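# Load a vise, fill outfeed tray, tidy infeed plate

## Task

Place a single plain-gray aluminum blank flat on the two low parallel bars inside the open vise. The bars are loose and must remain standing. Push the blank's long side against the fixed jaw, which is the end block without hoses. Its short end must rest against the work stop, the short rod between the jaws. Every finished part goes flat into the black outfeed tray with its pocket facing upward. All remaining blanks, aluminum or brass, must sit entirely on the infeed plate (the plate with short pins), with none stacked on another and none propped on a pin. Every blank must finish either in its starting orientation on the plate or flipped over.

## Robot and tools

Robot: two Franka FR3 arms, left_arm and right_arm, each carrying a Robotiq 140 mm two-finger gripper with a wrist camera. The left gripper's fingers can fold at a hinge. A part held near the fingertips (outer quarter of the pads) is squeezed normally. A grip closer to the palm may be loose, may fail, or may be too hard, and can release later. Pressing the fingertips into a surface folds them easily unless the gripper is shut. The right gripper's fingers are rigid.

Frames: the scene frame has its origin on the table top, midway between the nominal bases. +z is up, +x points out over the table, and left_arm is on the +y side; image left/right does not match these names. Calibrated bases: left_arm at (+0.008, +0.343, +0.030) m, right_arm at (+0.048, -0.439, +0.030) m, both nearly unrotated with +z up. Each arm reports its hand pose, and its wrist camera pose, in its own base frame. cam_high and the table use the scene frame. Printed hand poses can be off by a few cm, more at long reach.

A row is 20 numbers, each in [-1, 1], always covering both arms. Numbers 1-7 are left_arm joints, 8-10 are left gripper position, force_limit and speed. Numbers 11-20 repeat that layout for right_arm. Joint order in every row and result list: elbow, waist, upper arm roll, shoulder, wrist pitch, forearm roll, wrist roll. Joint entries are offsets, not poses. They are measured from the Joint targets held when the action (or move) began, not from the previous row. Scale: 1.0 equals 1.427 rad for elbow, waist, upper arm roll and shoulder, 3.044 rad for forearm roll, 2.596 rad for wrist pitch and 3.91 rad for wrist roll. Gripper numbers are absolute commands. To keep a gripper unchanged, resend its last three values; a 0 is itself a command. To hold an arm still, give it 0 for all seven joints.

Joint ranges (rad): waist -2.901..2.901, shoulder -1.836..1.836, upper arm roll -2.901..2.901, elbow -3.077..-0.117, forearm roll -2.876..2.876, wrist pitch 0.440..4.622, wrist roll -3.051..3.051. Any action that pushes a joint more than 0.018 rad beyond its range is refused for both arms. Passing an end while moving, or commanding within 0.05 rad of one, can cause a torque fault.

Gripper: position +1 is fully open (140 mm). The pads meet near -0.8, and -1 closes until something blocks them. force_limit runs from about 14 N at -1 to 40 N at 0 and 58 N at +1 (slow close). speed sets closing rate: about 30 mm/s at -1, 140 at 0 and 250 at +1. Faster closes grip much harder. To tighten, raise force_limit and nudge position (-1 to -0.98). To loosen, open and close again slowly. object_status: 0 moving, 1 blocked while opening, 2 blocked while closing (holding), 3 reached target or pads met. It can take up to 1.7 s to update. position_measured is in counts: 3 open, 75 about 100 mm, 139 about 60 mm, 200 about 20 mm, 230 closed. end_effector_position is the point between closed pads. Fingertips extend about 33 mm past it, less when wide open.

Tools:
- execute_actions(actions, cameras): actions is a list of actions, each a table of up to 15 rows. One row runs per 1/30 s step, and the last row repeats to fill 15 steps (0.5 s). An empty list only reports state. cameras selects images: omit or ["all"] for all, [] for none.
- move(target, speed, blend, blocking, cameras): target is one row or up to 15 rows. Every row is an offset from the same starting Joint targets. speed is the peak speed in rad/s of the joint with the farthest to go, 0.01-2, default 0.5, given once or per leg. blend, in rad, rounds corners between targets. blocking=false returns after about 0.5 s while motion continues. The result adds a move: line (done, off_target, moving, held, fault) naming any joint left more than 0.01 rad off target. Moves do not avoid obstacles or the other arm.
- wait(seconds 0-10). stop() brakes a running move; the fingers continue.
- zoom_image(camera, region [x0,y0,x1,y1]) with at most a 504x504 pixel region. Cameras are cam_high (fixed), cam_left_wrist and cam_right_wrist, all 896x504.
- clear_fault(arm) clears a reported torque or force fault.
- read_manual(section) returns licence text.
- finished_scene(scene 1 or 2) ends the scene for good.

Result lines: Joint positions, velocities and targets, in rad and rad/s. Joint targets are the basis for your next offsets. You also get Joint torques, External joint torques (an outside push toward larger angles lowers them), and Flange force along gripper x y z. Other lines are Tool commands, step readings, object_status and position_measured. Warning lines: "joint sent to its limit", "joint command not followed" (clearance check), MOTOR HOT and OVER-TEMPERATURE FAULT.

Limits per control step: each target may lead its measured angle by at most 0.248 rad (big four joints), 0.677 (forearm roll), 0.715 (wrist pitch) or 1.54 (wrist roll). A target more than 70 mm of hand travel away is scaled back.

Faults stop an arm. Causes: contact torque reaching 35/35/32/30 N m on waist/shoulder/upper arm roll/elbow or 12 N m on the wrist joints; 40 N net outside force, including held weight; overspeed; passing a range end. If a gripped object pins the arm, release it before moving.

Avoid: drops, releasing moving parts, fast or hard contacts, clashing the arms, squeezing hard on parts still resting on something, knocking over the vise bars, and anything leaving the table. Thinking time passes in the simulation, and brief outside tugs may occur.

Each tool is called after "Request:" as name([rows], argument=value, ...), one row to a line, values as JSON.

## Session

Request:
execute_actions(actions=[])

Scene clock: 0.00 s.
left_arm: end_effector_position=(+0.1773, -0.2225, +0.2984) position_measured=3 object_status=3 end_effector_quat_wxyz=(-0.304, -0.357, +0.865, -0.182) | right_arm: end_effector_position=(+0.4602, +0.5841, +0.3235) position_measured=3 object_status=3 end_effector_quat_wxyz=(-0.361, +0.915, -0.176, -0.039)
Joint names: [elbow, waist, upper arm roll, shoulder, wrist pitch, forearm roll, wrist roll]
Joint positions: left_arm=[-2.711 -0.571 0.324 -0.837 1.675 -0.458 0.514] | right_arm=[-1.901 0.775 0.008 0.132 2.481 0.795 -0.941]
Joint velocities: within noise
Joint torques (N m): no reading
External joint torques (N m): no reading
Flange force (N): no reading
Joint targets: left_arm=[-2.711 -0.571 0.324 -0.837 1.675 -0.458 0.514] | right_arm=[-1.901 0.775 0.008 0.132 2.481 0.795 -0.941]
Tool commands: left_gripper/position=+1.0 left_gripper/force_limit=+1.0 left_gripper/speed=+1.0 right_gripper/position=+1.0 right_gripper/force_limit=+1.0 right_gripper/speed=+1.0

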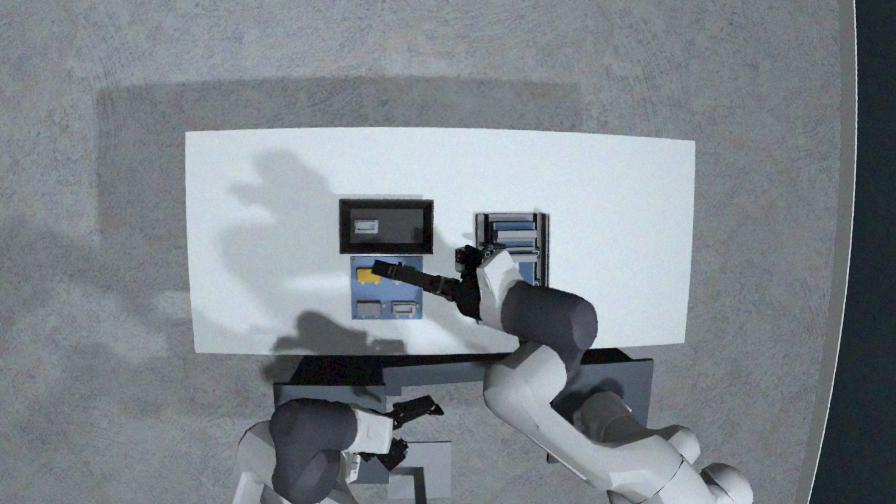

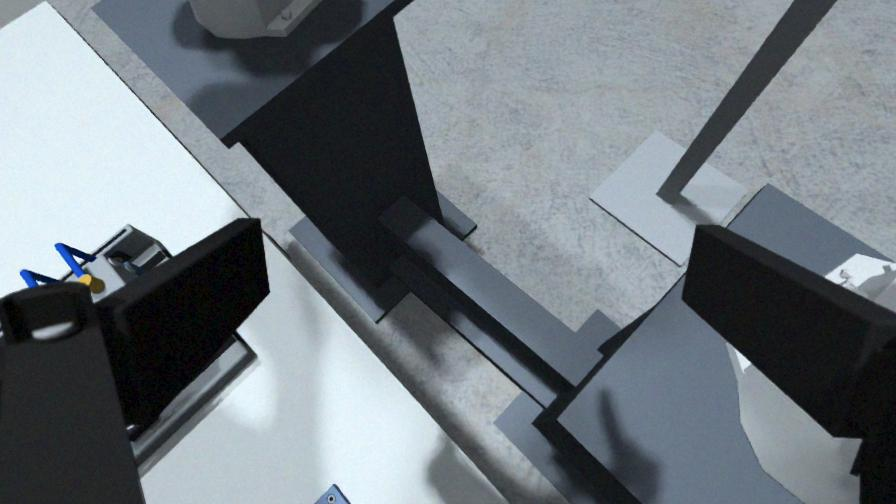

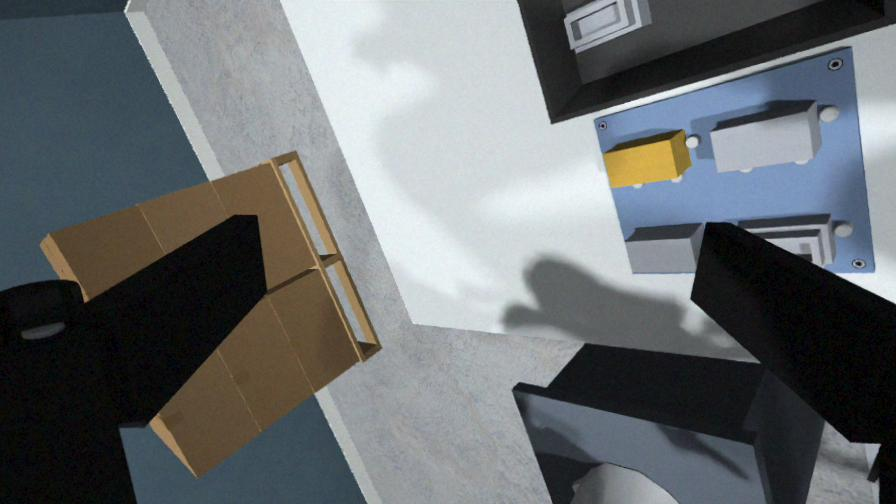

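Request:
zoom_image(camera="cam_high", region=[320, 180, 580, 340])

Request:
zoom_image(camera="cam_right_wrist", region=[500, 0, 896, 300])

Request:
zoom_image(camera="cam_left_wrist", region=[0, 180, 360, 504])

Scaled by 1.938 from the camera's 896x504 image, which has a finer 1280x720 frame.

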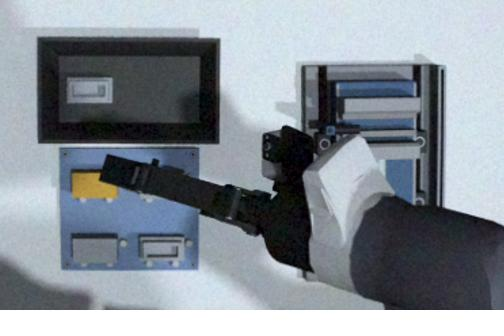

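Scaled by 1.273 from the camera's 896x504 image, which has a finer 1280x720 frame.

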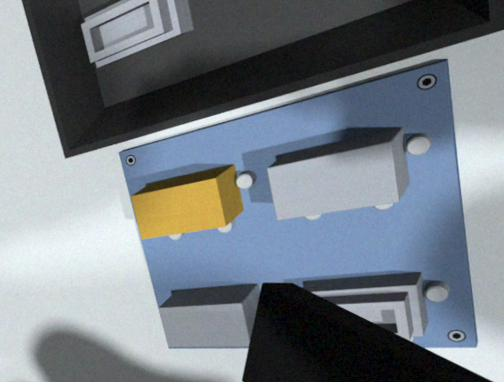

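Scaled by 1.400 from the camera's 896x504 image, which has a finer 1280x720 frame.

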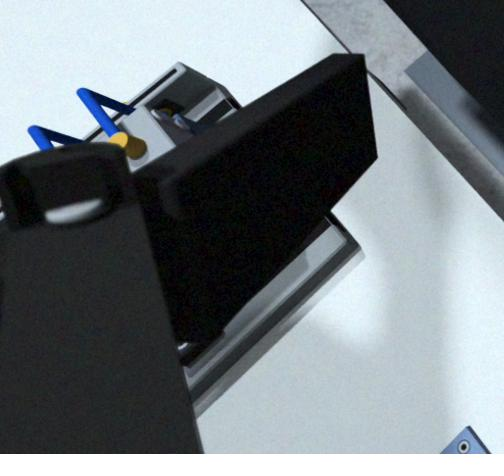

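Request:
move([
  [0.166, 0.203, -0.0757, 0.0787, -0.0225, 0.05, -0.152, 1, 1, 1, -0.0694, -0.1226, -0.0056, -0.3027, -0.1468, -0.1298, -0.0662, 1, 1, 1],
  [0.4982, 0.6104, -0.2270, 0.2362, -0.0674, 0.1505, -0.4563, 1, 1, 1, -0.0694, -0.7533, -0.0056, -0.4429, -0.3779, -0.2612, -0.2376, 1, 1, 1],
], speed=0.8, blend=0.1)

Scene clock: 70.27 s.
left_arm: end_effector_position=(+0.3694, +0.1129, +0.4411) position_measured=3 object_status=3 end_effector_quat_wxyz=(+0.002, +1.000, -0.003, +0.002) | right_arm: end_effector_position=(+0.3708, -0.1139, +0.4416) position_measured=3 object_status=3 end_effector_quat_wxyz=(-0.001, +1.000, -0.003, +0.003)
Joint names: [elbow, waist, upper arm roll, shoulder, wrist pitch, forearm roll, wrist roll]
Joint positions: left_arm=[-2.001 0.299 0.001 -0.502 1.502 -0.004 -1.265] | right_arm=[-1.998 -0.298 -0.002 -0.499 1.504 0.003 -1.866]
Joint velocities: left_arm=[-0.001 0.001 0.001 0 0.001 0 -0.005] | right_arm=[within noise]
Joint torques (N m): left_arm=[24.01 0.99 0.1 -13.45 2.58 1.27 -0.25] | right_arm=[24.92 -0.71 0.48 -13.86 2.37 0.54 -0.15]
External joint torques (N m): left_arm=[0.51 1.03 0.63 0.26 -0.07 0.45 -0.25] | right_arm=[1.19 -0.67 1.01 0.14 -0.29 -0.37 -0.15]
Flange force (N): left_arm=[1.4 -1.8 -2.1] | right_arm=[3.1 0.4 -4.8]
Joint targets: left_arm=[-2.000 0.300 0.000 -0.500 1.500 0.000 -1.270] | right_arm=[-2.000 -0.300 0.000 -0.500 1.500 0.000 -1.870]
move: done
camera_calibration:
cam_left_wrist: T_world_to_cam=[[-0.00736366, -0.999963, 0.00437784, 0.120685], [-0.94222, 0.00840459, 0.334889, 0.207428], [-0.334913, -0.00165888, -0.942247, 0.682442], [0, 0, 0, 1]] pos_world=[0.42489, 0.120069, 0.573035]
cam_right_wrist: T_world_to_cam=[[0.0121694, -0.99988, -0.00956857, -0.104716], [-0.939979, -0.0147028, 0.340916, 0.20039], [-0.341015, 0.00484551, -0.940045, 0.677662], [0, 0, 0, 1]] pos_world=[0.42073, -0.105041, 0.567715]

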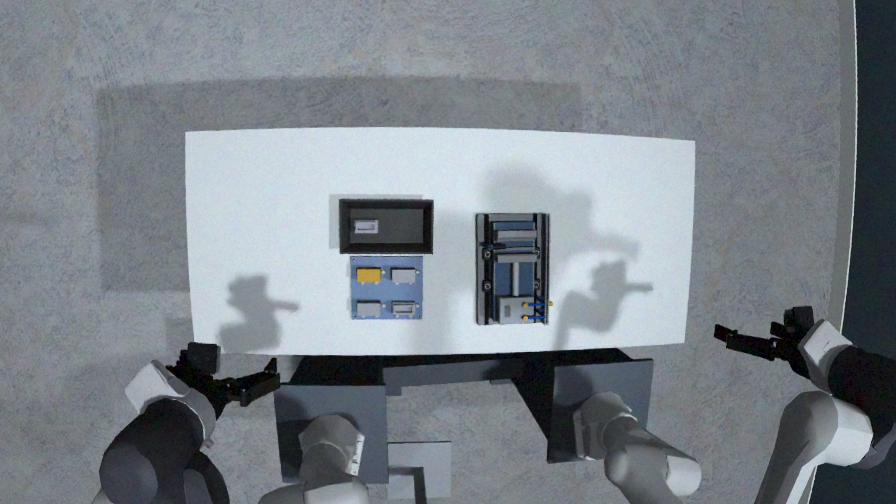

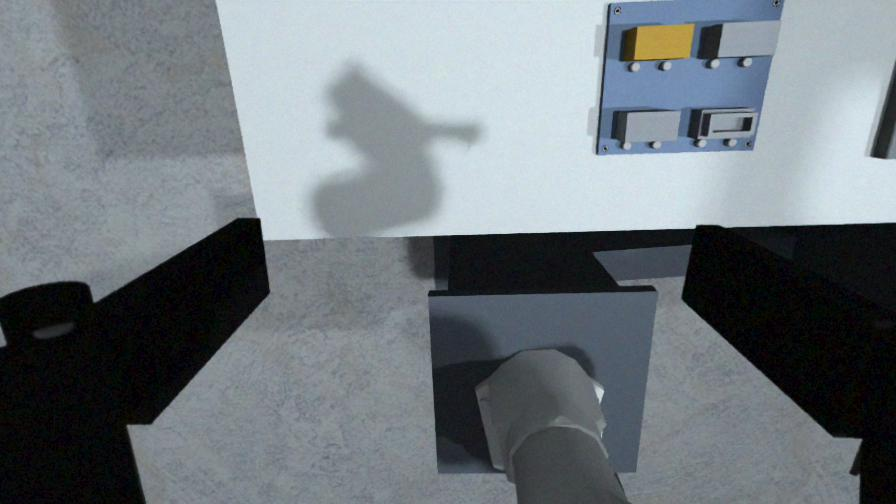

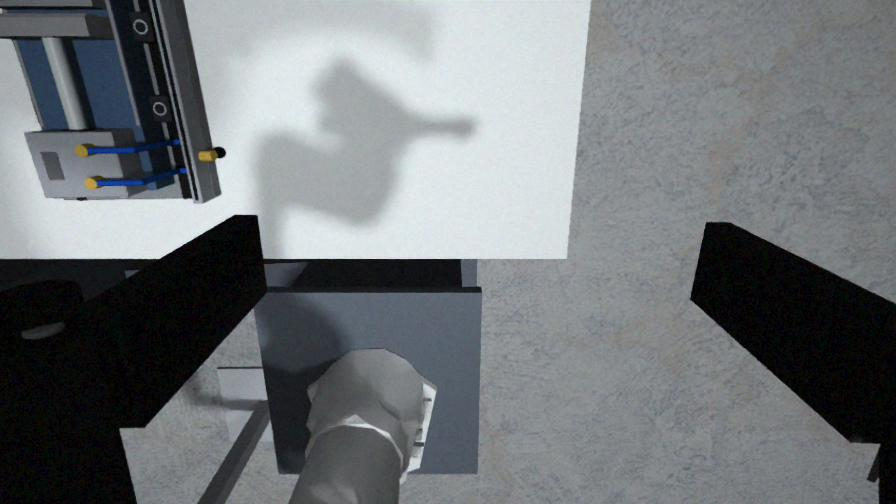

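Request:
zoom_image(camera="cam_high", region=[460, 200, 570, 335])

Request:
zoom_image(camera="cam_high", region=[330, 190, 450, 330])

Request:
zoom_image(camera="cam_left_wrist", region=[580, 0, 896, 170])

Request:
zoom_image(camera="cam_right_wrist", region=[0, 0, 260, 220])

Scaled by 3.733 from the camera's 896x504 image, which has a finer 1280x720 frame.

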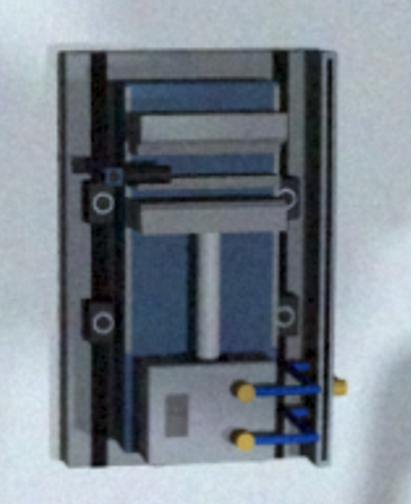

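Scaled by 3.600 from the camera's 896x504 image, which has a finer 1280x720 frame.

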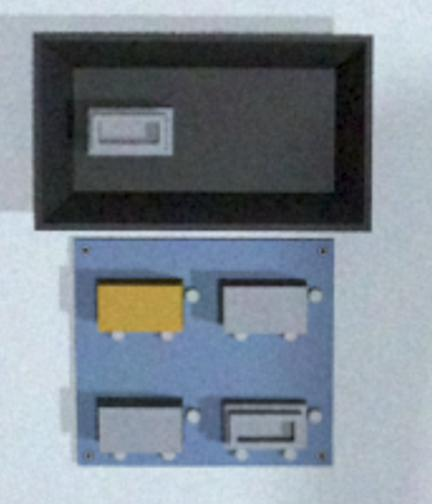

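Scaled by 1.595 from the camera's 896x504 image, which has a finer 1280x720 frame.

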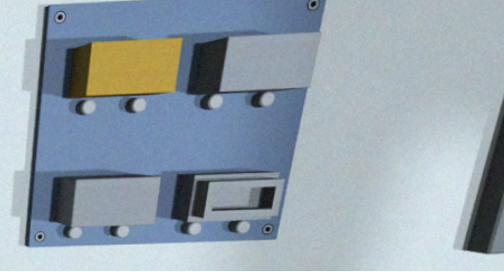

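Scaled by 1.938 from the camera's 896x504 image, which has a finer 1280x720 frame.

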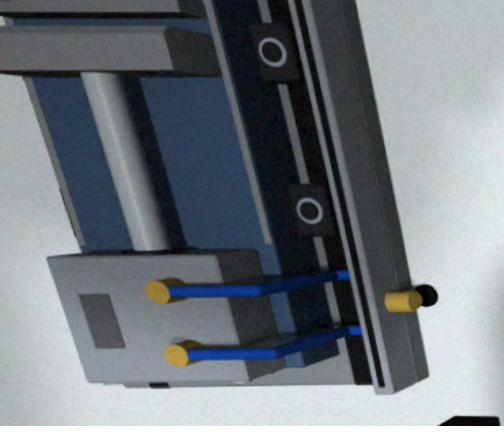

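Request:
move(target=[0, 0, 0, 0, 0, 0, 0, 1, 1, 1, -0.0767, 0.6397, 0, 0.1942, 0.1489, 0, 0.9898, 1, 1, 1], speed=1.2, cameras=["cam_high", "cam_right_wrist"])

Scene clock: 129.70 s.
left_arm: end_effector_position=(+0.3693, +0.1129, +0.4412) position_measured=3 object_status=3 end_effector_quat_wxyz=(+0.002, +1.000, -0.002, +0.002) | right_arm: end_effector_position=(+0.3997, +0.2809, +0.3012) position_measured=3 object_status=3 end_effector_quat_wxyz=(-0.001, -0.093, +0.996, +0.001)
Joint names: [elbow, waist, upper arm roll, shoulder, wrist pitch, forearm roll, wrist roll]
Joint positions: left_arm=[-2.001 0.299 0.001 -0.502 1.502 -0.004 -1.267] | right_arm=[-2.108 0.611 0 -0.224 1.882 0.002 1.996]
Joint velocities: left_arm=[within noise] | right_arm=[0 0 0 0 0.001 0 0.007]
Joint torques (N m): left_arm=[23.81 0.85 0.18 -13.54 2.65 1.2 -0.2] | right_arm=[25.95 0.09 0.46 -23.8 2.63 0.59 0.18]
External joint torques (N m): left_arm=[0.27 0.79 0.57 0.24 0.01 0.36 -0.2] | right_arm=[1.19 0.05 0.63 0.92 0.19 -0.23 0.18]
Flange force (N): left_arm=[1.0 -1.5 -1.1] | right_arm=[-5.5 3.6 -1.9]
Joint targets: left_arm=[-2.000 0.300 0.000 -0.500 1.500 0.000 -1.270] | right_arm=[-2.109 0.613 0.000 -0.223 1.887 0.000 2.001]
move: done
camera_calibration:
cam_right_wrist: T_world_to_cam=[[-0.201441, 0.979484, -0.0057013, -0.183455], [0.919003, 0.19101, 0.344889, -0.520818], [0.338902, 0.0642354, -0.938626, 0.264757], [0, 0, 0, 1]] pos_world=[0.351951, 0.262166, 0.427087]
Images, in order (width x height): cam_high 896x504, cam_right_wrist 896x504.

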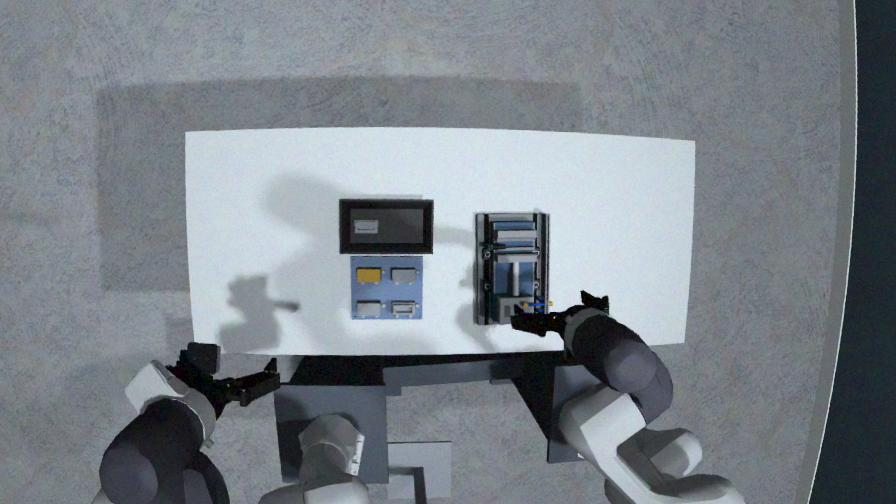

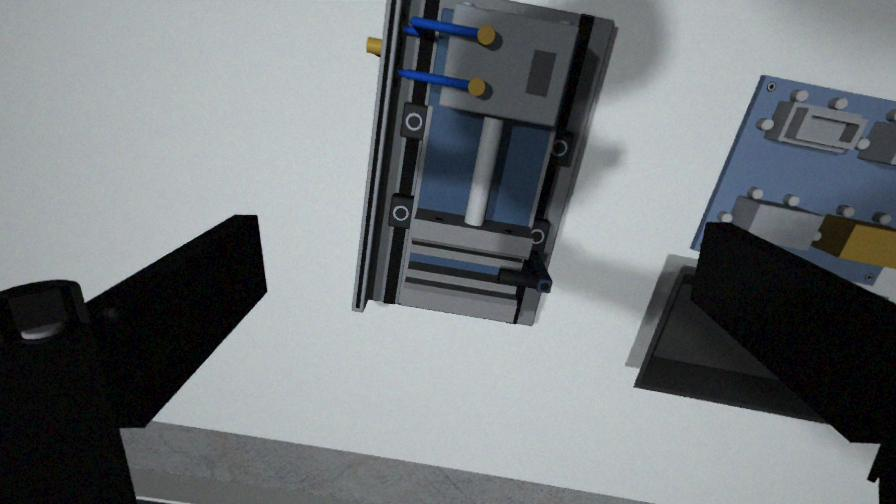

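Request:
zoom_image(camera="cam_right_wrist", region=[340, 180, 580, 330])

Request:
zoom_image(camera="cam_right_wrist", region=[340, 0, 640, 200])

Request:
zoom_image(camera="cam_right_wrist", region=[620, 50, 896, 420])

Request:
zoom_image(camera="cam_high", region=[460, 200, 570, 335])

Scaled by 2.100 from the camera's 896x504 image, which has a finer 1280x720 frame.

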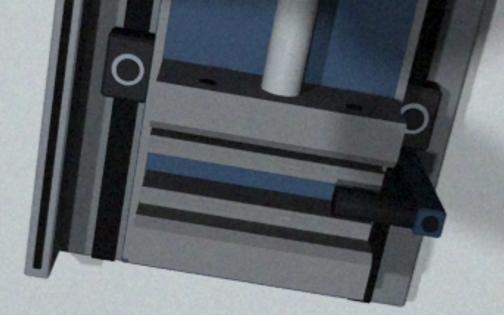

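Scaled by 1.680 from the camera's 896x504 image, which has a finer 1280x720 frame.

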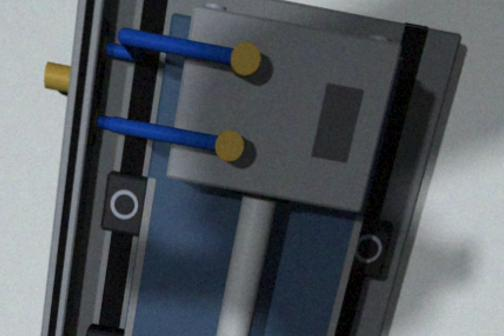

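Scaled by 1.362 from the camera's 896x504 image, which has a finer 1280x720 frame.

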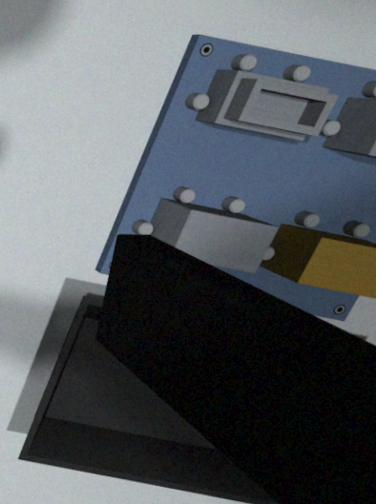

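Scaled by 3.733 from the camera's 896x504 image, which has a finer 1280x720 frame.

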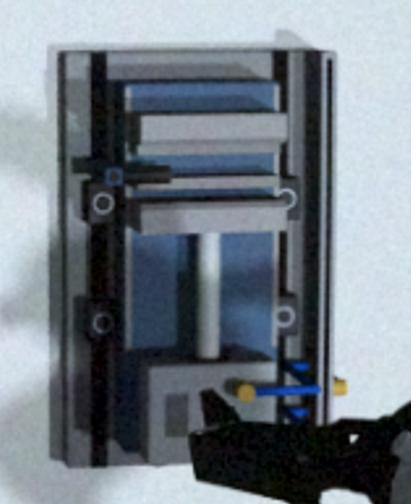

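Request:
move(target=[-0.3141, -0.5444, 0, -0.0799, 0.1287, 0, 0.6046, 1, 1, 1, -0.1090, 0, 0, 0.0361, 0.0794, 0, 0.0467, 1, 1, 1], speed=1.0, cameras=["cam_left_wrist", "cam_right_wrist"])

Scene clock: 167.27 s.
left_arm: end_effector_position=(+0.3243, -0.1678, +0.2997) position_measured=3 object_status=3 end_effector_quat_wxyz=(-0.002, -0.004, +1.000, -0.001) | right_arm: end_effector_position=(+0.3999, +0.2809, +0.2208) position_measured=3 object_status=3 end_effector_quat_wxyz=(-0.001, +0.000, +1.000, +0.000)
Joint names: [elbow, waist, upper arm roll, shoulder, wrist pitch, forearm roll, wrist roll]
Joint positions: left_arm=[-2.447 -0.475 0 -0.613 1.832 -0.003 1.089] | right_arm=[-2.263 0.611 0 -0.173 2.089 0.002 2.18]
Joint velocities: left_arm=[0 0.001 0 0 0 0 0.006] | right_arm=[within noise]
Joint torques (N m): left_arm=[24.55 0.17 0.38 -11.72 2.77 1.01 0.16] | right_arm=[25.19 0.03 0.49 -24.93 2.62 0.53 0.1]
External joint torques (N m): left_arm=[-0.1 0.17 0.88 -0.5 0.32 0.27 0.16] | right_arm=[1.08 0 0.63 0.92 0.17 -0.24 0.1]
Flange force (N): left_arm=[0.5 2.5 1.0] | right_arm=[-4.6 4.2 -0.5]
Joint targets: left_arm=[-2.448 -0.476 0.000 -0.614 1.834 0.000 1.094] | right_arm=[-2.265 0.613 0.000 -0.172 2.093 0.000 2.183]
move: done
camera_calibration:
cam_left_wrist: T_world_to_cam=[[-0.00666503, 0.999978, -0.000449706, 0.177109], [0.942265, 0.00643094, 0.334807, -0.396722], [0.334802, 0.00180776, -0.942287, 0.317073], [0, 0, 0, 1]] pos_world=[0.268841, -0.175127, 0.431679]
cam_right_wrist: T_world_to_cam=[[-0.0181128, 0.999814, -0.00661013, -0.262696], [0.938702, 0.0192813, 0.344191, -0.452691], [0.344255, 0.0000293313, -0.938876, 0.205196], [0, 0, 0, 1]] pos_world=[0.349544, 0.27137, 0.346729]
Images, in order (width x height): cam_left_wrist 896x504, cam_right_wrist 896x504.

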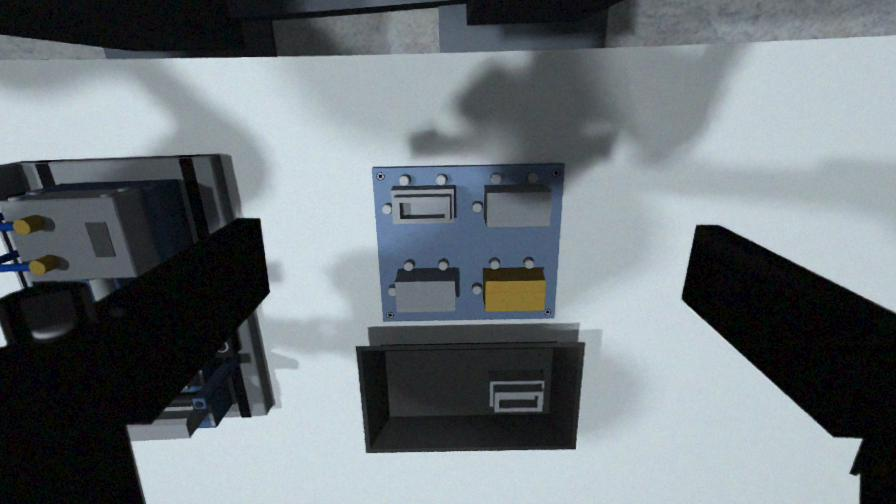

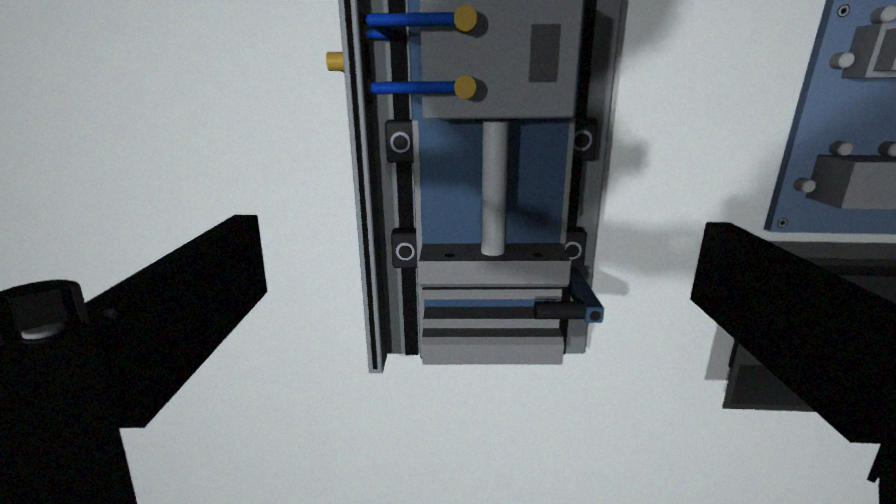

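Request:
zoom_image(camera="cam_right_wrist", region=[380, 230, 620, 370])

Request:
zoom_image(camera="cam_left_wrist", region=[360, 150, 580, 330])

Request:
zoom_image(camera="cam_left_wrist", region=[340, 300, 600, 470])

Scaled by 2.100 from the camera's 896x504 image, which has a finer 1280x720 frame.

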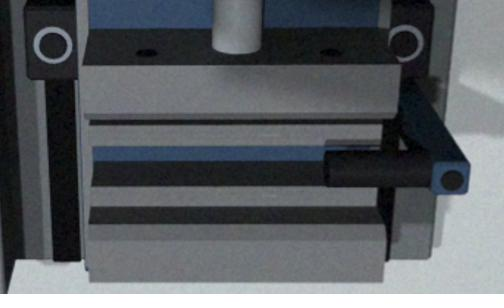

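Scaled by 2.291 from the camera's 896x504 image, which has a finer 1280x720 frame.

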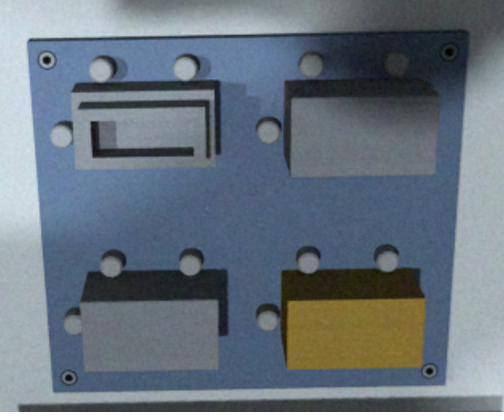

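Scaled by 1.938 from the camera's 896x504 image, which has a finer 1280x720 frame.

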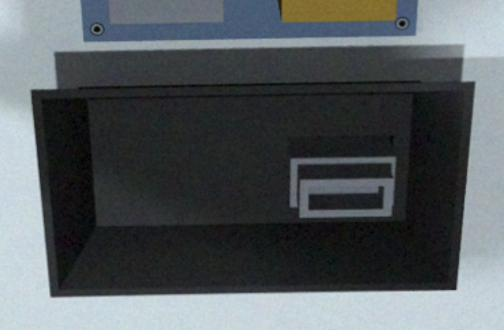

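Request:
zoom_image(camera="cam_left_wrist", region=[375, 165, 475, 235])

Request:
zoom_image(camera="cam_left_wrist", region=[470, 365, 560, 425])

Request:
zoom_image(camera="cam_left_wrist", region=[375, 250, 475, 320])

Scaled by 5.040 from the camera's 896x504 image, which has a finer 1280x720 frame.

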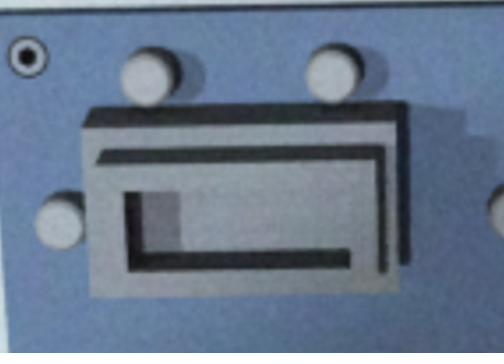

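Scaled by 5.600 from the camera's 896x504 image, which has a finer 1280x720 frame.

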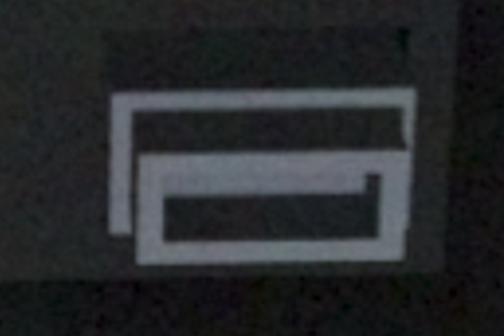

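Scaled by 5.040 from the camera's 896x504 image, which has a finer 1280x720 frame.

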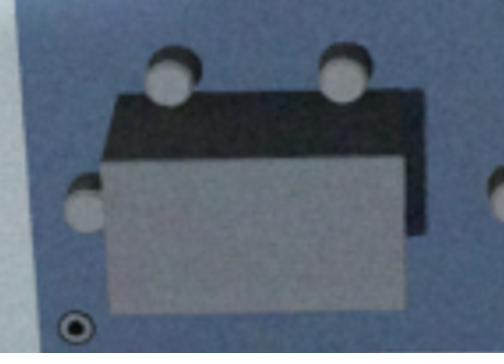

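Request:
move(target=[-0.1125, -0.0024, 0, 0.3118, 0.2332, 0, -0.0058, 1, 1, 1, 0.3323, -0.0974, 0, 0.2693, -0.0346, 0, -0.0353, 1, 1, 1], speed=0.5, cameras=["cam_left_wrist", "cam_right_wrist"])

Scene clock: 274.93 s.
left_arm: end_effector_position=(+0.3786, -0.1969, +0.1006) position_measured=3 object_status=3 end_effector_quat_wxyz=(-0.001, -0.010, +1.000, -0.001) | right_arm: end_effector_position=(+0.5507, +0.2835, +0.2205) position_measured=3 object_status=3 end_effector_quat_wxyz=(+0.001, +0.003, +1.000, +0.002)
Joint names: [elbow, waist, upper arm roll, shoulder, wrist pitch, forearm roll, wrist roll]
Joint positions: left_arm=[-2.608 -0.478 0 -0.171 2.436 -0.003 1.075] | right_arm=[-1.792 0.475 0 0.211 2.007 0.002 2.05]
Joint velocities: left_arm=[0 0 0.001 0.001 0.003 0.001 0] | right_arm=[0 0 0 0.001 0 0 -0.006]
Joint torques (N m): left_arm=[20.86 0.16 0.66 -22.33 2.82 0.76 -0.31] | right_arm=[26.43 -0.52 0.97 -38.4 2.16 0.55 -0.21]
External joint torques (N m): left_arm=[0.04 0.14 0.79 0.32 0.35 0.26 -0.31] | right_arm=[1.81 -0.61 0.69 1.27 -0.32 -0.24 -0.21]
Flange force (N): left_arm=[-1.1 0.1 1.7] | right_arm=[-10.9 5.1 -2.8]
Joint targets: left_arm=[-2.609 -0.480 0.000 -0.170 2.439 0.000 1.072] | right_arm=[-1.791 0.474 0.000 0.212 2.003 0.000 2.045]
move: done
camera_calibration:
cam_left_wrist: T_world_to_cam=[[-0.018757, 0.999824, -0.00043011, 0.210982], [0.941386, 0.0178056, 0.336862, -0.37871], [0.336811, 0.00591362, -0.941554, 0.111243], [0, 0, 0, 1]] pos_world=[0.323002, -0.20486, 0.232405]
cam_right_wrist: T_world_to_cam=[[-0.0112366, 0.99993, -0.00374842, -0.267032], [0.93704, 0.0118382, 0.34902, -0.592229], [0.34904, 0.000409376, -0.937108, 0.149831], [0, 0, 0, 1]] pos_world=[0.499645, 0.273963, 0.346107]
Images, in order (width x height): cam_left_wrist 896x504, cam_right_wrist 896x504.

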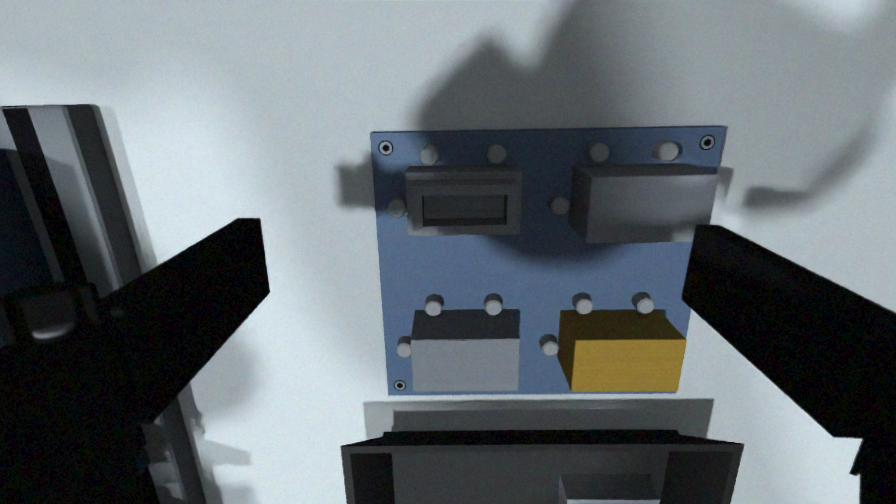

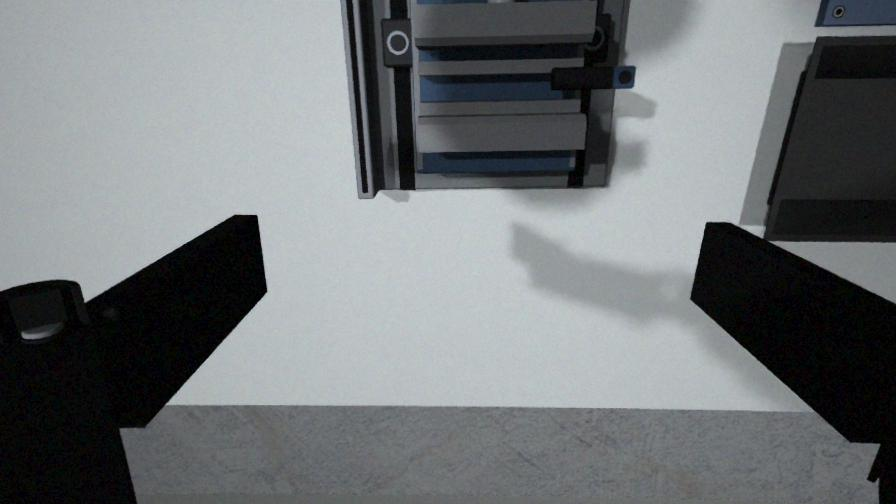

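Request:
zoom_image(camera="cam_right_wrist", region=[340, 0, 660, 200])

Request:
zoom_image(camera="cam_left_wrist", region=[370, 125, 550, 245])

Request:
zoom_image(camera="cam_left_wrist", region=[370, 280, 550, 400])

Scaled by 1.575 from the camera's 896x504 image, which has a finer 1280x720 frame.

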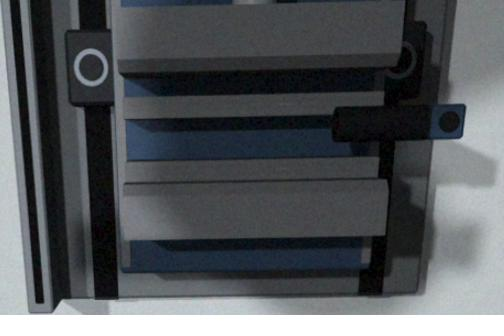

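Scaled by 2.800 from the camera's 896x504 image, which has a finer 1280x720 frame.

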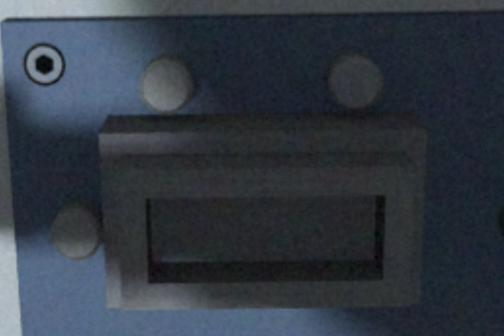

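Scaled by 2.800 from the camera's 896x504 image, which has a finer 1280x720 frame.

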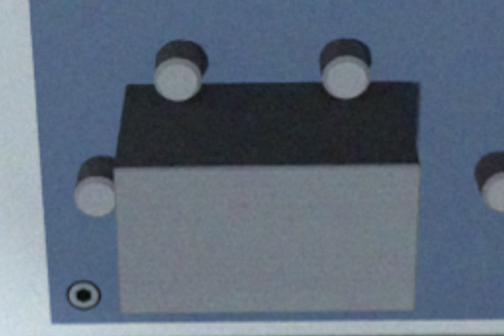

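Request:
zoom_image(camera="cam_left_wrist", region=[395, 155, 535, 245])

Request:
zoom_image(camera="cam_left_wrist", region=[335, 420, 755, 504])

Request:
zoom_image(camera="cam_right_wrist", region=[400, 20, 600, 130])

Scaled by 3.600 from the camera's 896x504 image, which has a finer 1280x720 frame.

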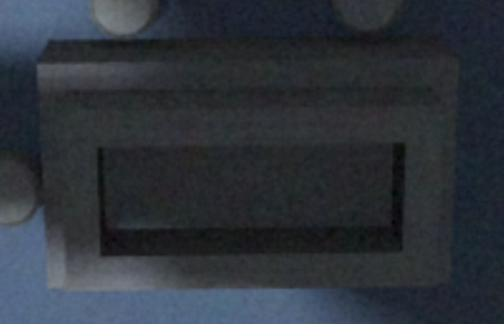

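Scaled by 1.200 from the camera's 896x504 image, which has a finer 1280x720 frame.

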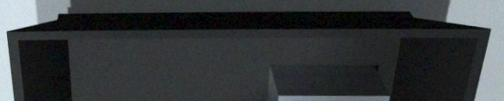

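Scaled by 2.520 from the camera's 896x504 image, which has a finer 1280x720 frame.

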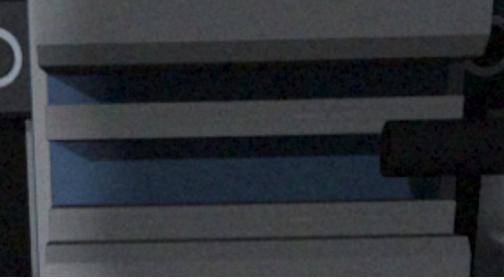

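Request:
zoom_image(camera="cam_left_wrist", region=[355, 110, 475, 180])

Request:
zoom_image(camera="cam_left_wrist", region=[630, 110, 750, 180])

Request:
zoom_image(camera="cam_left_wrist", region=[370, 340, 490, 410])

Scaled by 4.200 from the camera's 896x504 image, which has a finer 1280x720 frame.

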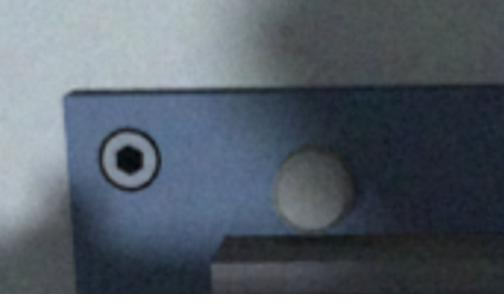

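Scaled by 4.200 from the camera's 896x504 image, which has a finer 1280x720 frame.

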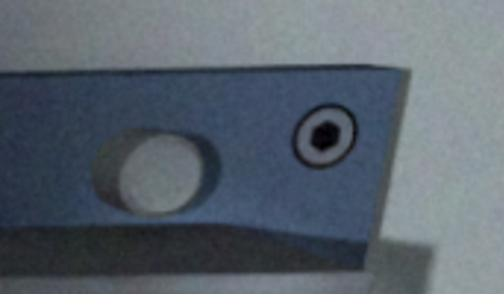

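Scaled by 4.200 from the camera's 896x504 image, which has a finer 1280x720 frame.

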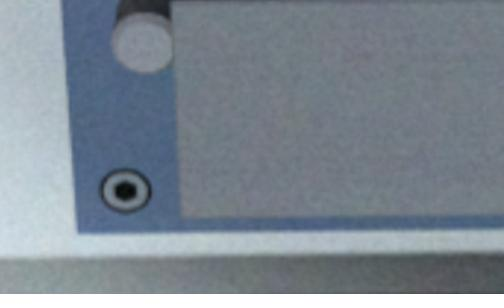

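Request:
zoom_image(camera="cam_left_wrist", region=[200, 200, 320, 310])

Request:
zoom_image(camera="cam_left_wrist", region=[640, 200, 760, 310])

Scaled by 4.200 from the camera's 896x504 image, which has a finer 1280x720 frame.

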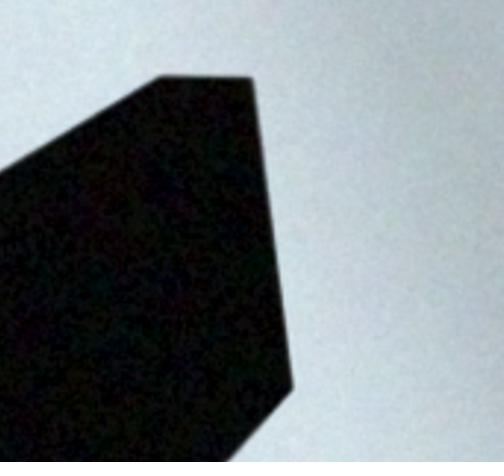

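Scaled by 4.200 from the camera's 896x504 image, which has a finer 1280x720 frame.

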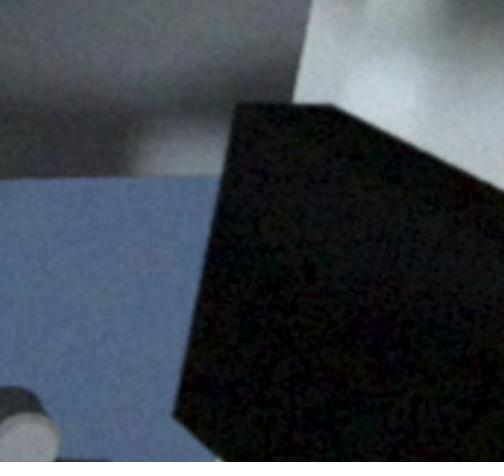

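Request:
move([
  [0, 0, 0, 0, 0, 0, 0, 0.128, -0.1, -0.5, -0.2404, 0.0659, 0, -0.0645, 0.0967, 0, 0.0189, 1, 1, 1],
  [-0.0195, 0.0053, 0, 0.1207, 0.0770, 0, -0.0053, 0.128, -0.1, -0.5, -0.2404, 0.0659, 0, -0.0645, 0.0967, 0, 0.0189, 1, 1, 1],
], speed=[0.4, 0.12], cameras=["cam_left_wrist", "cam_right_wrist"])

Scene clock: 395.17 s.
left_arm: end_effector_position=(+0.3813, -0.1959, +0.0342) position_measured=113 object_status=3 end_effector_quat_wxyz=(-0.001, -0.022, +1.000, -0.001) | right_arm: end_effector_position=(+0.4699, +0.2990, +0.1394) position_measured=3 object_status=3 end_effector_quat_wxyz=(-0.002, -0.009, +1.000, +0.000)
Joint names: [elbow, waist, upper arm roll, shoulder, wrist pitch, forearm roll, wrist roll]
Joint positions: left_arm=[-2.636 -0.474 0 0.001 2.636 -0.003 1.055] | right_arm=[-2.132 0.566 0 0.122 2.25 0.002 2.116]
Joint velocities: left_arm=[0.001 0 0.001 -0.001 0.004 0 -0.003] | right_arm=[within noise]
Joint torques (N m): left_arm=[17.86 0.98 0.79 -25.28 2.91 0.62 -0.11] | right_arm=[24.05 -0.01 0.88 -34.88 2.62 0.44 0.15]
External joint torques (N m): left_arm=[-0.09 1.04 0.85 0.5 0.46 0.25 -0.11] | right_arm=[1.22 0.02 0.79 -0.02 0.19 -0.24 0.15]
Flange force (N): left_arm=[-1.4 1.4 2.8] | right_arm=[-3.2 3.0 -0.8]
Joint targets: left_arm=[-2.636 -0.472 0.000 0.003 2.639 0.000 1.051] | right_arm=[-2.134 0.568 0.000 0.120 2.254 0.000 2.119]
move: done
camera_calibration:
cam_left_wrist: T_world_to_cam=[[-0.0440252, 0.99903, -0.000197491, 0.219488], [0.940405, 0.0415084, 0.337513, -0.353924], [0.337194, 0.0146734, -0.941321, 0.0494217], [0, 0, 0, 1]] pos_world=[0.32583, -0.205309, 0.166019]
cam_right_wrist: T_world_to_cam=[[-0.0362656, 0.999312, -0.00780791, -0.271163], [0.938779, 0.0367453, 0.342554, -0.495779], [0.342605, 0.00509302, -0.939466, 0.103996], [0, 0, 0, 1]] pos_world=[0.419964, 0.288664, 0.265414]
Images, in order (width x height): cam_left_wrist 896x504, cam_right_wrist 896x504.

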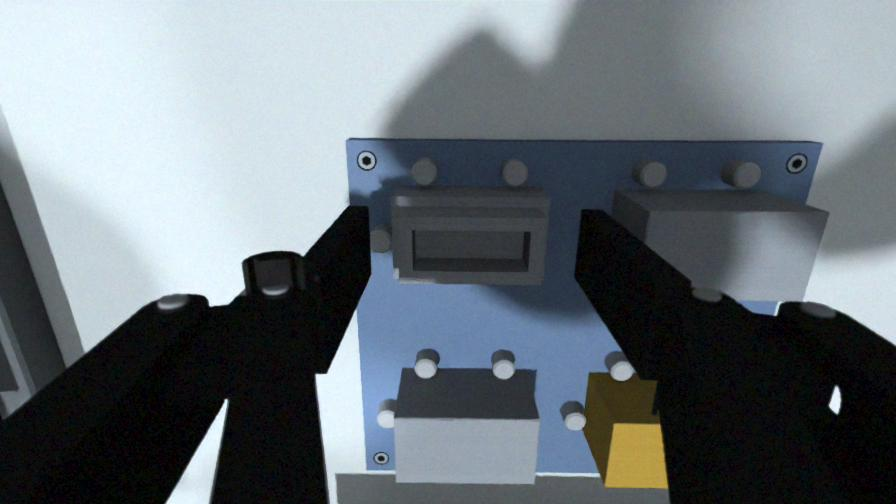

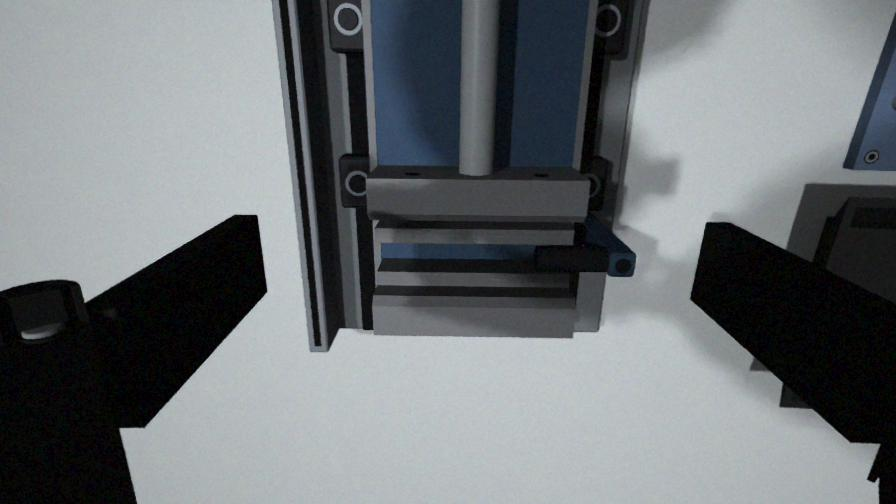

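Request:
zoom_image(camera="cam_left_wrist", region=[330, 180, 640, 350])

Request:
zoom_image(camera="cam_right_wrist", region=[340, 150, 660, 350])

Scaled by 1.626 from the camera's 896x504 image, which has a finer 1280x720 frame.

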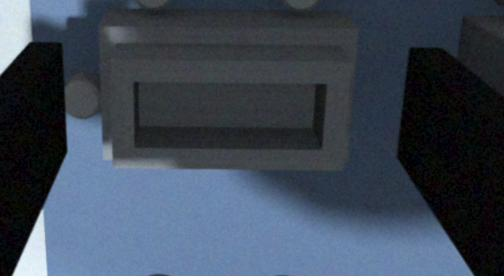

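Scaled by 1.575 from the camera's 896x504 image, which has a finer 1280x720 frame.

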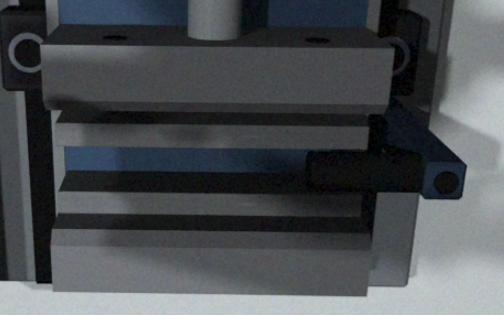

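Request:
execute_actions([
  [[0,0,0,0,0,0,0,-1,-0.1,-1, 0,0,0,0,0,0,0,1,1,1]],
  [[0,0,0,0,0,0,0,-1,-0.1,-1, 0,0,0,0,0,0,0,1,1,1]],
  [[0,0,0,0,0,0,0,-1,-0.1,-1, 0,0,0,0,0,0,0,1,1,1]],
], cameras=["cam_left_wrist"])

Scene clock: 404.50 s.
left_arm: end_effector_position=(+0.3817, -0.1960, +0.0343) position_measured=153 object_status=2 end_effector_quat_wxyz=(+0.000, -0.023, +1.000, -0.001) | right_arm: end_effector_position=(+0.4699, +0.2990, +0.1394) position_measured=3 object_status=3 end_effector_quat_wxyz=(-0.002, -0.009, +1.000, +0.000)
Joint names: [elbow, waist, upper arm roll, shoulder, wrist pitch, forearm roll, wrist roll]
Joint positions: left_arm=[-2.636 -0.474 0 0.001 2.637 -0.003 1.054] | right_arm=[-2.132 0.566 0 0.122 2.25 0.002 2.116]
Joint velocities: within noise
Joint torques (N m): left_arm=[17.01 0.93 0.81 -23.91 2.71 0.62 -0.2] | right_arm=[24.19 0.07 0.9 -34.81 2.58 0.46 0.07]
External joint torques (N m): left_arm=[-0.88 0.92 0.79 1.81 0.26 0.25 -0.2] | right_arm=[1.22 0.04 0.75 0.16 0.12 -0.23 0.07]
External joint torques at the end of the 1st action: left_arm=[-0.05 0.93 0.8 0.44 0.26 0.24 -0.21] | right_arm=[1.45 0.17 0.85 -0.1 0.14 -0.22 0.1]
External joint torques at the end of the 2nd action: left_arm=[-1.03 0.96 0.81 1.84 0.25 0.25 -0.21] | right_arm=[1.28 0.02 0.76 0.08 0.14 -0.21 0.06]
Flange force (N): left_arm=[-1.9 0.7 6.0] | right_arm=[-3.7 3.2 -0.7]
Flange force at the end of the 1st action (N): left_arm=[-1.4 1.0 2.0] | right_arm=[-3.7 3.5 -1.2]
Flange force at the end of the 2nd action (N): left_arm=[-1.6 0.9 6.1] | right_arm=[-3.7 3.1 -0.8]
Joint targets: left_arm=[-2.636 -0.472 0.000 0.003 2.639 0.000 1.051] | right_arm=[-2.134 0.568 0.000 0.120 2.254 0.000 2.119]
Step readings (joint positions of left_arm | right_arm; steps 1 to 15: 1st action; 16 to 30: 2nd action; 31 to 45: 3rd action):
0: [-2.636 -0.474 0.000 0.001 2.637 -0.003 1.054] | [-2.132 0.566 0.000 0.122 2.250 0.002 2.116]
1: [-2.636 -0.474 0.000 0.001 2.637 -0.003 1.054] | [-2.132 0.566 0.000 0.122 2.250 0.002 2.116]
2: [-2.636 -0.474 0.000 0.001 2.637 -0.003 1.054] | [-2.132 0.566 0.000 0.122 2.250 0.002 2.116]
4: [-2.636 -0.474 0.000 0.001 2.637 -0.003 1.054] | [-2.132 0.566 0.000 0.122 2.250 0.002 2.116]
8: [-2.636 -0.474 0.000 0.001 2.637 -0.003 1.054] | [-2.132 0.566 0.000 0.122 2.250 0.002 2.116]
15: [-2.636 -0.474 0.000 0.001 2.637 -0.003 1.054] | [-2.132 0.566 0.000 0.122 2.250 0.002 2.116]
16: [-2.636 -0.474 0.000 0.001 2.637 -0.003 1.054] | [-2.132 0.566 0.000 0.122 2.250 0.002 2.116]
17: [-2.636 -0.474 0.000 0.001 2.637 -0.003 1.054] | [-2.132 0.566 0.000 0.122 2.250 0.002 2.116]
19: [-2.636 -0.474 0.000 0.001 2.637 -0.003 1.054] | [-2.132 0.566 0.000 0.122 2.250 0.002 2.116]
23: [-2.636 -0.474 0.000 0.001 2.637 -0.003 1.054] | [-2.132 0.566 0.000 0.122 2.250 0.002 2.116]
30: [-2.636 -0.474 0.000 0.001 2.637 -0.003 1.054] | [-2.132 0.566 0.000 0.122 2.250 0.002 2.116]
31: [-2.636 -0.474 0.000 0.001 2.637 -0.003 1.054] | [-2.132 0.566 0.000 0.122 2.250 0.002 2.116]
32: [-2.636 -0.474 0.000 0.001 2.637 -0.003 1.054] | [-2.132 0.566 0.000 0.122 2.250 0.002 2.116]
34: [-2.636 -0.474 0.000 0.001 2.637 -0.003 1.054] | [-2.132 0.566 0.000 0.122 2.250 0.002 2.116]
38: [-2.636 -0.474 0.000 0.001 2.637 -0.003 1.054] | [-2.132 0.566 0.000 0.122 2.250 0.002 2.116]
45: [-2.636 -0.474 0.000 0.001 2.637 -0.003 1.054] | [-2.132 0.566 0.000 0.122 2.250 0.002 2.116]
camera_calibration:
cam_left_wrist: T_world_to_cam=[[-0.0449462, 0.998989, -0.000809831, 0.220001], [0.939989, 0.0425661, 0.338539, -0.353958], [0.338231, 0.0144548, -0.940952, 0.0489479], [0, 0, 0, 1]] pos_world=[0.326049, -0.205419, 0.166064]
Images, in order (width x height): cam_left_wrist 896x504.

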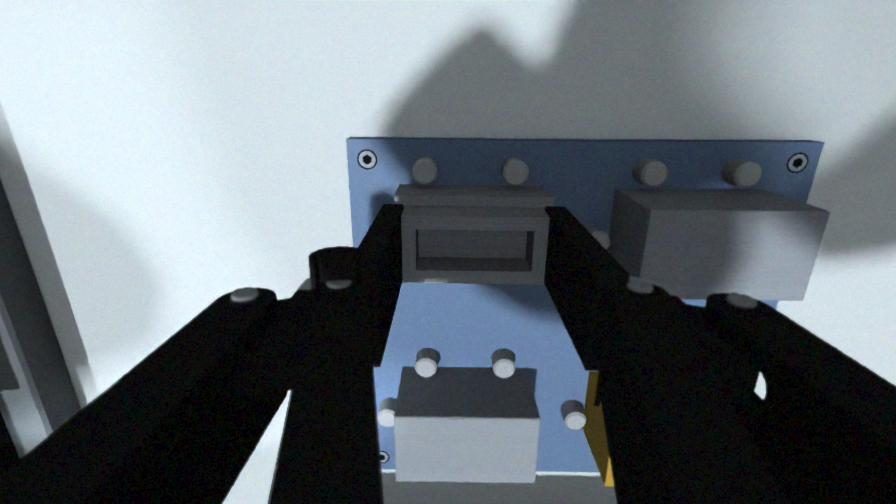

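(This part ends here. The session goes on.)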